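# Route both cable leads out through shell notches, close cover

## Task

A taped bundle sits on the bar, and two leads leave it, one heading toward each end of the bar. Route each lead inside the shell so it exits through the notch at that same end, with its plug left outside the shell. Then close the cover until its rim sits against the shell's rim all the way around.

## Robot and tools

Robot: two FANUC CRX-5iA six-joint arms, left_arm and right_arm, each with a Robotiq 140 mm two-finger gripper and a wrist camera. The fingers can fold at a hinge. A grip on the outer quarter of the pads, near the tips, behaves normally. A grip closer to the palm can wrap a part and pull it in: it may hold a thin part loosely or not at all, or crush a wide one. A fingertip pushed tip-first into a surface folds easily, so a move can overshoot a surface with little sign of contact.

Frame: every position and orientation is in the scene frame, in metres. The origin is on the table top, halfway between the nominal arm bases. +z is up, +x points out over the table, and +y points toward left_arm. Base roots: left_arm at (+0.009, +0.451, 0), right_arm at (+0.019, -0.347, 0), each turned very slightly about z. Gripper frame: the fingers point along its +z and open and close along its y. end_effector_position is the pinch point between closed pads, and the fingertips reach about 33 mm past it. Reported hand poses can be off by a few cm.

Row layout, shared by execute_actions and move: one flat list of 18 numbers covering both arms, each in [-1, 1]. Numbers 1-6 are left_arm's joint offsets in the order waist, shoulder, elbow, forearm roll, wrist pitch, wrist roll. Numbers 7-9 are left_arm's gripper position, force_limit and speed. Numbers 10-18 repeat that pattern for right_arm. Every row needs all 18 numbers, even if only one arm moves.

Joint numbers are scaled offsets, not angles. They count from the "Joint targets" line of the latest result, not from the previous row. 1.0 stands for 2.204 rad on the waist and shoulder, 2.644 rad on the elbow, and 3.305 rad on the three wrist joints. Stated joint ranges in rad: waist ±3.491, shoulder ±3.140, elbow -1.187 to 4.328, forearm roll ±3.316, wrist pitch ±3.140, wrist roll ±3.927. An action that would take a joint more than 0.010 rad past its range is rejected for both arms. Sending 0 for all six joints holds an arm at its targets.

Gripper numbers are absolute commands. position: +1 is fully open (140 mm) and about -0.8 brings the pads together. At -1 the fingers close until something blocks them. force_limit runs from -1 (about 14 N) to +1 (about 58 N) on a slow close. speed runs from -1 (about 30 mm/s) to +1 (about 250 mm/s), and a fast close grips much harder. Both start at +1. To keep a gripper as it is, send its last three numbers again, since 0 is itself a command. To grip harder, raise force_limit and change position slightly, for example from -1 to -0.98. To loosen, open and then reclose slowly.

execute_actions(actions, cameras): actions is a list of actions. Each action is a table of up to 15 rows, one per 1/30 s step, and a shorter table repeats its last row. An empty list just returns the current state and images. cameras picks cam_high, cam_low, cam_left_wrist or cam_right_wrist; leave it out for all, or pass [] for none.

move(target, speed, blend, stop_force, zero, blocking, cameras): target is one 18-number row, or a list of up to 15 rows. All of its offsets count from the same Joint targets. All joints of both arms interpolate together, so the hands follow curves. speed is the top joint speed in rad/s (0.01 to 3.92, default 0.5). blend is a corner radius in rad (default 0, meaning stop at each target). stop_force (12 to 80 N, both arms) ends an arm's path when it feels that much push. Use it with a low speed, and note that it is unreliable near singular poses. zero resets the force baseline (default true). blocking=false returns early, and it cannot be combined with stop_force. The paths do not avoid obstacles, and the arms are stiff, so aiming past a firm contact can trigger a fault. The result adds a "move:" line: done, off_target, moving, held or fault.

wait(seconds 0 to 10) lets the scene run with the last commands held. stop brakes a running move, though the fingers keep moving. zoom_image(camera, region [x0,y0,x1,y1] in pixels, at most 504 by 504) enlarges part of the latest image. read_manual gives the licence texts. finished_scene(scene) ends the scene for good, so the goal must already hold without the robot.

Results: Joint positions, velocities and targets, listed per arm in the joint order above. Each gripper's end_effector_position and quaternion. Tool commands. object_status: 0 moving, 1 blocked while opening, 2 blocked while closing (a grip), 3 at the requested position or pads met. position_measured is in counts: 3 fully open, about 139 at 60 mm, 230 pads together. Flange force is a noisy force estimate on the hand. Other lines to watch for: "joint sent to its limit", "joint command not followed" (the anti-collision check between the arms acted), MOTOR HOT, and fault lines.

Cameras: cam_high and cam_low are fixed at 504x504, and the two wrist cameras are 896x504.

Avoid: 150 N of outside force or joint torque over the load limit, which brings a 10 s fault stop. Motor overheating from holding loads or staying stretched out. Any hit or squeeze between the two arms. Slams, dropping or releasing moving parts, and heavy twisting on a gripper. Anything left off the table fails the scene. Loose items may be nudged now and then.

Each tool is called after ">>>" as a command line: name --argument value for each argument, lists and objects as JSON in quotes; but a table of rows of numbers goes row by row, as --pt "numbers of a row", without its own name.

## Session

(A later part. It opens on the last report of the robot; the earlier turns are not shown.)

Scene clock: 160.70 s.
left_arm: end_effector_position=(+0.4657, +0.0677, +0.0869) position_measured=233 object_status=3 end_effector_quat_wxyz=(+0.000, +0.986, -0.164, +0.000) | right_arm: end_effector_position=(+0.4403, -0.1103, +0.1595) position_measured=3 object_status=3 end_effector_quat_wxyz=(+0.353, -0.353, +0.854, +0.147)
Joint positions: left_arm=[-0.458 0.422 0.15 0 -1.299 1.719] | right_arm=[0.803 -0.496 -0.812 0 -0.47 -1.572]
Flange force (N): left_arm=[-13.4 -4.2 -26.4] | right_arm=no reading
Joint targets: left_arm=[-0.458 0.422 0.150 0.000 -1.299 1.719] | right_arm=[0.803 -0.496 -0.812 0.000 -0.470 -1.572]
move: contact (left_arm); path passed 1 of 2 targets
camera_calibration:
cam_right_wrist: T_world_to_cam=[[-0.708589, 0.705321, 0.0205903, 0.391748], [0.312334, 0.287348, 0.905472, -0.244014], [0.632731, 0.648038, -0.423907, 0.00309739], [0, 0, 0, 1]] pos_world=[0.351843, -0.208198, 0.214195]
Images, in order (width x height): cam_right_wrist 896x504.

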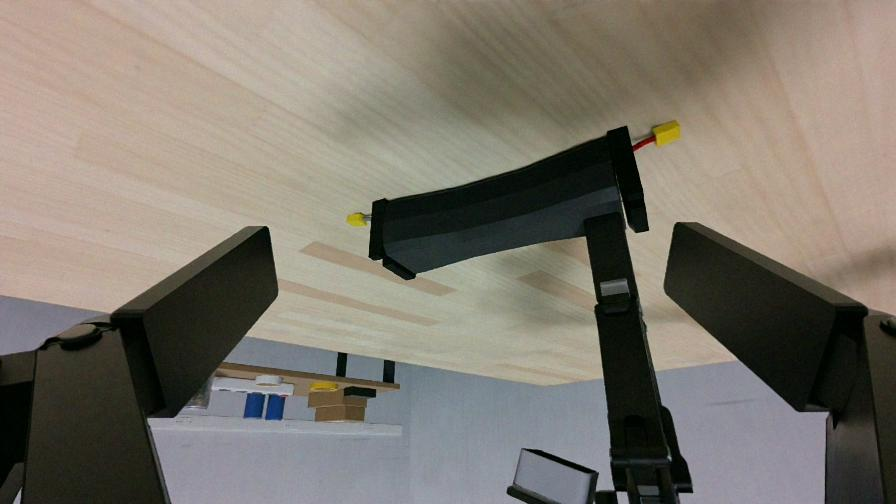

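>>> move --pt "0 -0.00635 0.0135 0 -0.01495 0 -1 -1 0 0 0 0 0 0 0 1 -1 0" --pt "0.01466 0.19174 0.27088 0 -0.08877 -0.0097 -1 -1 0 0 0 0 0 0 0 1 -1 0" --pt "0.01466 0.19192 0.25397 0 -0.07513 -0.0097 -1 -1 0 0 0 0 0 0 0 1 -1 0" --speed '[0.06, 0.3, 0.05]' --blend '[0.01, 0.01, 0]' --cameras '[]'

>>> move --pt "0 0 -0.00564 0 0.00454 0 -1 -1 0 0 0 0 0 0 0 1 -1 0" --speed 0.01 --stop_force 14

>>> zoom_image --camera "cam_right_wrist" --region '[340, 100, 520, 290]'

>>> zoom_image --camera "cam_low" --region '[185, 255, 245, 315]'

Scene clock: 166.63 s.
left_arm: end_effector_position=(+0.6172, +0.0160, +0.0904) position_measured=233 object_status=3 end_effector_quat_wxyz=(+0.000, +0.986, -0.164, +0.000) | right_arm: end_effector_position=(+0.4403, -0.1103, +0.1595) position_measured=3 object_status=3 end_effector_quat_wxyz=(+0.353, -0.353, +0.854, +0.147)
Joint positions: left_arm=[-0.425 0.845 0.822 0 -1.547 1.687] | right_arm=[0.803 -0.496 -0.812 0 -0.47 -1.572]
Flange force (N): left_arm=[-13.0 -1.9 1.4] | right_arm=no reading
Joint targets: left_arm=[-0.425 0.845 0.822 0.000 -1.547 1.687] | right_arm=[0.803 -0.496 -0.812 0.000 -0.470 -1.572]
move: done
No camera images: "cameras" was empty.

Scene clock: 168.00 s.
left_arm: end_effector_position=(+0.6172, +0.0160, +0.0871) position_measured=233 object_status=3 end_effector_quat_wxyz=(+0.000, +0.986, -0.164, +0.000) | right_arm: end_effector_position=(+0.4403, -0.1103, +0.1595) position_measured=3 object_status=3 end_effector_quat_wxyz=(+0.353, -0.353, +0.854, +0.147)
Joint positions: left_arm=[-0.425 0.845 0.814 0 -1.539 1.687] | right_arm=[0.803 -0.496 -0.812 0 -0.47 -1.572]
Flange force (N): left_arm=[-18.4 -4.8 -15.8] | right_arm=no reading
Joint targets: left_arm=[-0.425 0.845 0.814 0.000 -1.539 1.687] | right_arm=[0.803 -0.496 -0.812 0.000 -0.470 -1.572]
move: contact (left_arm)
camera_calibration:
cam_left_wrist: T_world_to_cam=[[-0.309183, -0.950998, -0.00302469, 0.215736], [-0.896391, 0.290365, 0.33492, 0.523941], [-0.31763, 0.106263, -0.942242, 0.419246], [0, 0, 0, 1]] pos_world=[0.669523, 0.00847997, 0.220205]
cam_right_wrist: T_world_to_cam=[[-0.708589, 0.705321, 0.0205903, 0.391748], [0.312334, 0.287348, 0.905472, -0.244014], [0.632731, 0.648038, -0.423907, 0.00309739], [0, 0, 0, 1]] pos_world=[0.351843, -0.208198, 0.214195]

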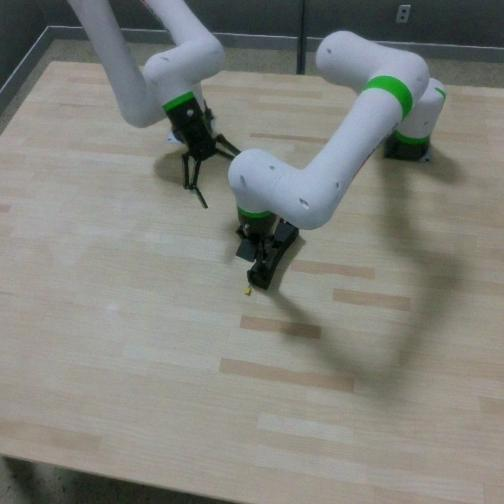

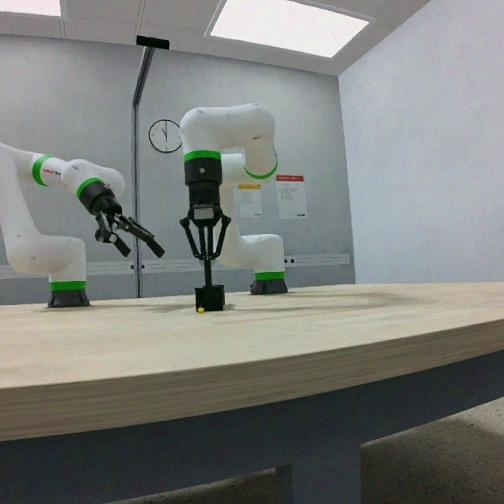

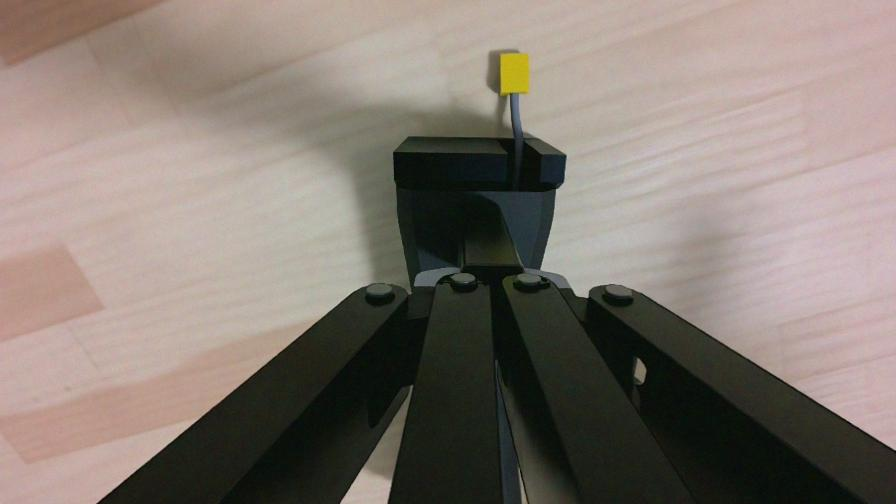

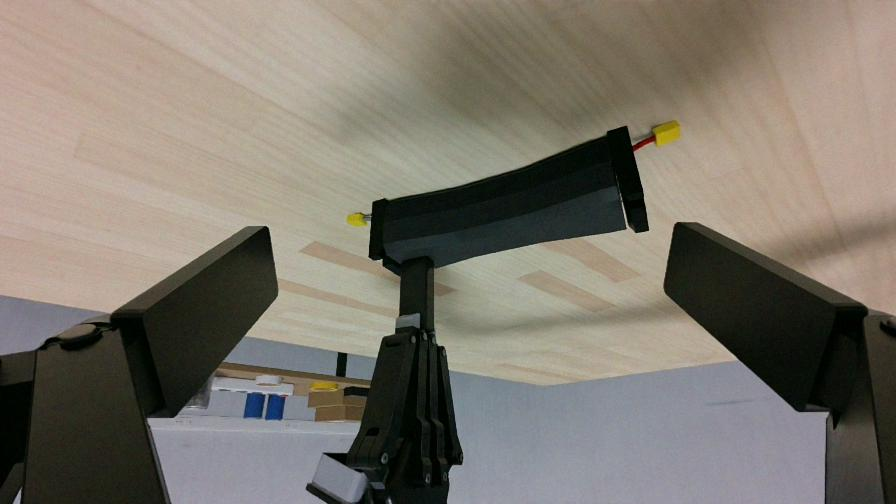

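Scaled by 2.653 from the camera's 896x504 image, which has a finer 1280x720 frame.

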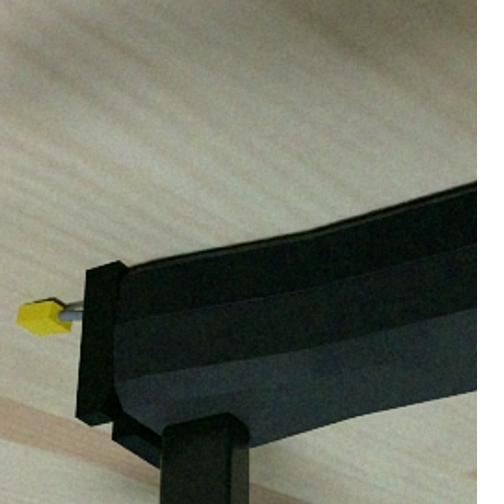

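Scaled by 8.400 from the camera's 504x504 image, which has a finer 720x720 frame.

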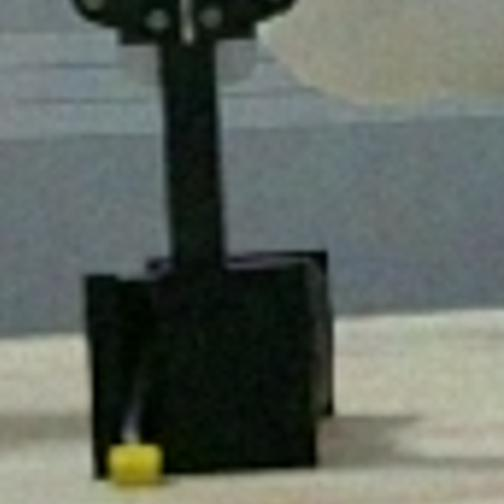

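>>> move --pt "0 0 0.0022 0 -0.0018 0 -1 -1 0 0 0 0 0 0 0 1 -1 0" --pt "0 0 0.0461 0 -0.0369 0 -1 -1 0 0 0 0 0 0 0 1 -1 0" --speed '[0.02, 0.12]' --blend '[0.004, 0]'

>>> zoom_image --camera "cam_right_wrist" --region '[360, 170, 480, 290]'

>>> zoom_image --camera "cam_right_wrist" --region '[460, 140, 580, 260]'

>>> zoom_image --camera "cam_right_wrist" --region '[570, 110, 690, 240]'

>>> zoom_image --camera "cam_low" --region '[185, 265, 245, 325]'

>>> zoom_image --camera "cam_high" --region '[220, 200, 320, 310]'

Scene clock: 171.50 s.
left_arm: end_effector_position=(+0.6158, +0.0167, +0.1395) position_measured=233 object_status=3 end_effector_quat_wxyz=(+0.000, +0.986, -0.164, +0.000) | right_arm: end_effector_position=(+0.4403, -0.1103, +0.1595) position_measured=3 object_status=3 end_effector_quat_wxyz=(+0.353, -0.353, +0.854, +0.147)
Joint positions: left_arm=[-0.425 0.845 0.936 0 -1.661 1.687] | right_arm=[0.803 -0.496 -0.812 0 -0.47 -1.572]
Flange force (N): no reading
Joint targets: left_arm=[-0.425 0.845 0.936 0.000 -1.661 1.687] | right_arm=[0.803 -0.496 -0.812 0.000 -0.470 -1.572]
move: done; blend cut to 0.003 rad at target 1
camera_calibration:
cam_left_wrist: T_world_to_cam=[[-0.309232, -0.950982, -0.00307526, 0.216174], [-0.896333, 0.290378, 0.335064, 0.504855], [-0.317747, 0.106369, -0.94219, 0.468164], [0, 0, 0, 1]] pos_world=[0.668124, 0.00918, 0.272606]
cam_right_wrist: T_world_to_cam=[[-0.708589, 0.705321, 0.0205903, 0.391748], [0.312334, 0.287348, 0.905472, -0.244014], [0.632731, 0.648038, -0.423907, 0.00309739], [0, 0, 0, 1]] pos_world=[0.351843, -0.208198, 0.214195]

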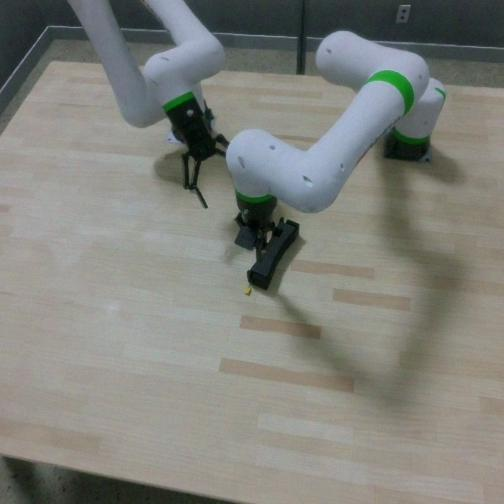

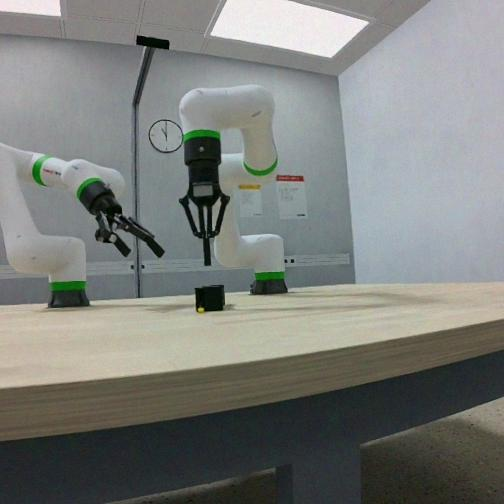

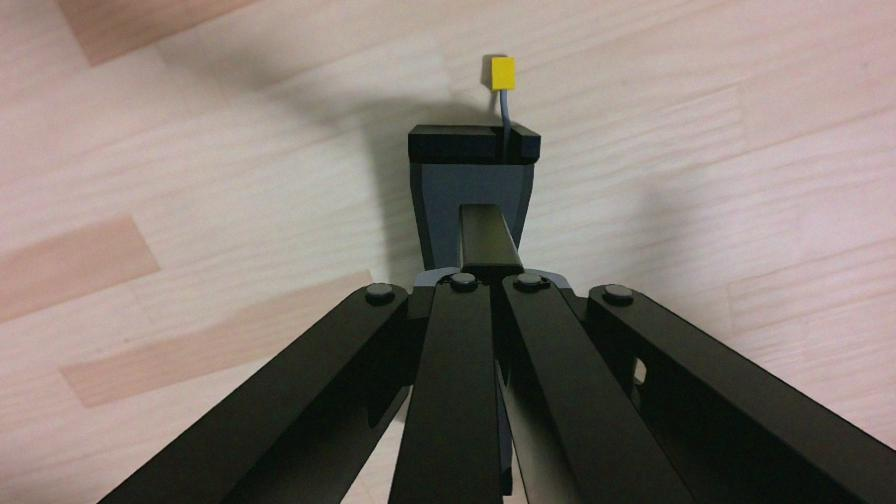

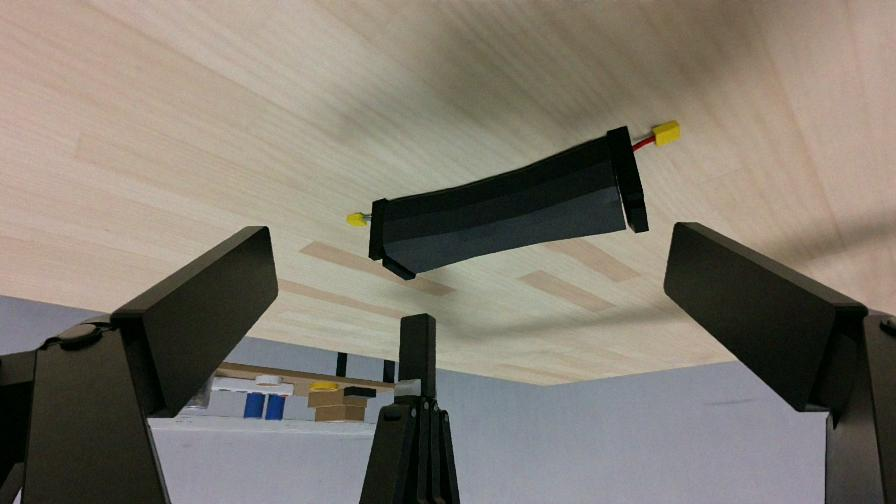

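Scaled by 4.200 from the camera's 896x504 image, which has a finer 1280x720 frame.

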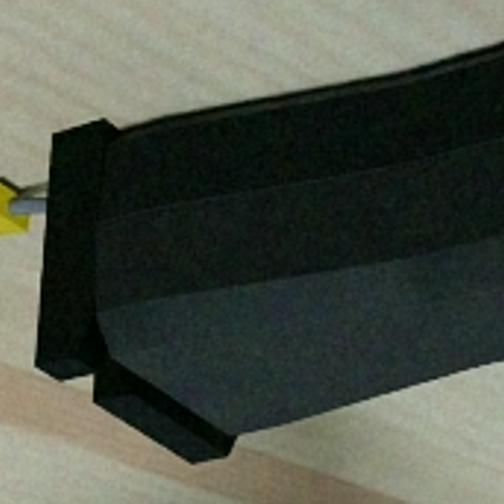

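Scaled by 4.200 from the camera's 896x504 image, which has a finer 1280x720 frame.

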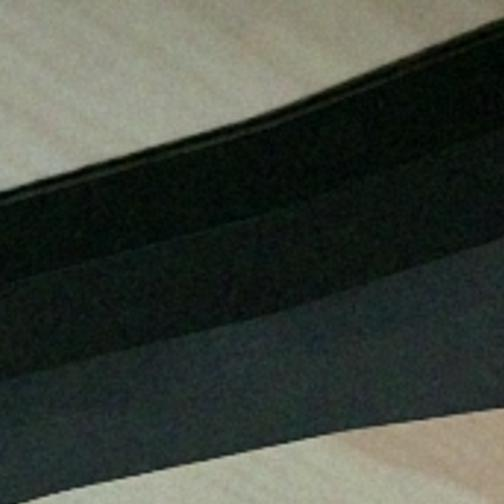

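Scaled by 3.877 from the camera's 896x504 image, which has a finer 1280x720 frame.

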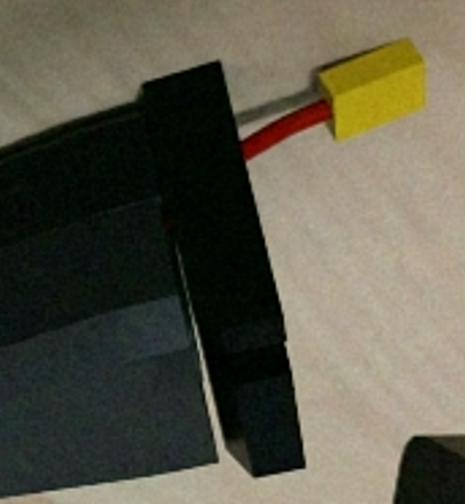

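Scaled by 8.400 from the camera's 504x504 image, which has a finer 720x720 frame.

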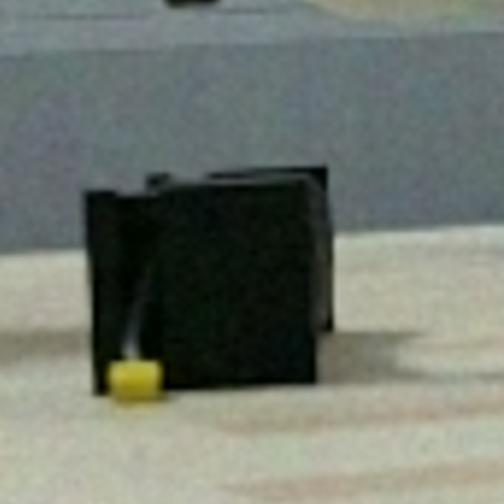

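Scaled by 4.582 from the camera's 504x504 image, which has a finer 720x720 frame.

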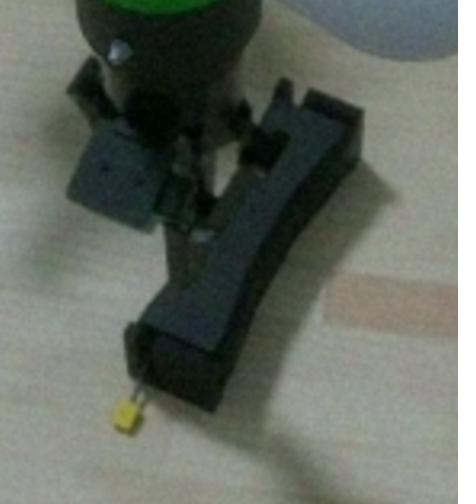

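>>> finished_scene --scene 2

The scene is finished: the task was done.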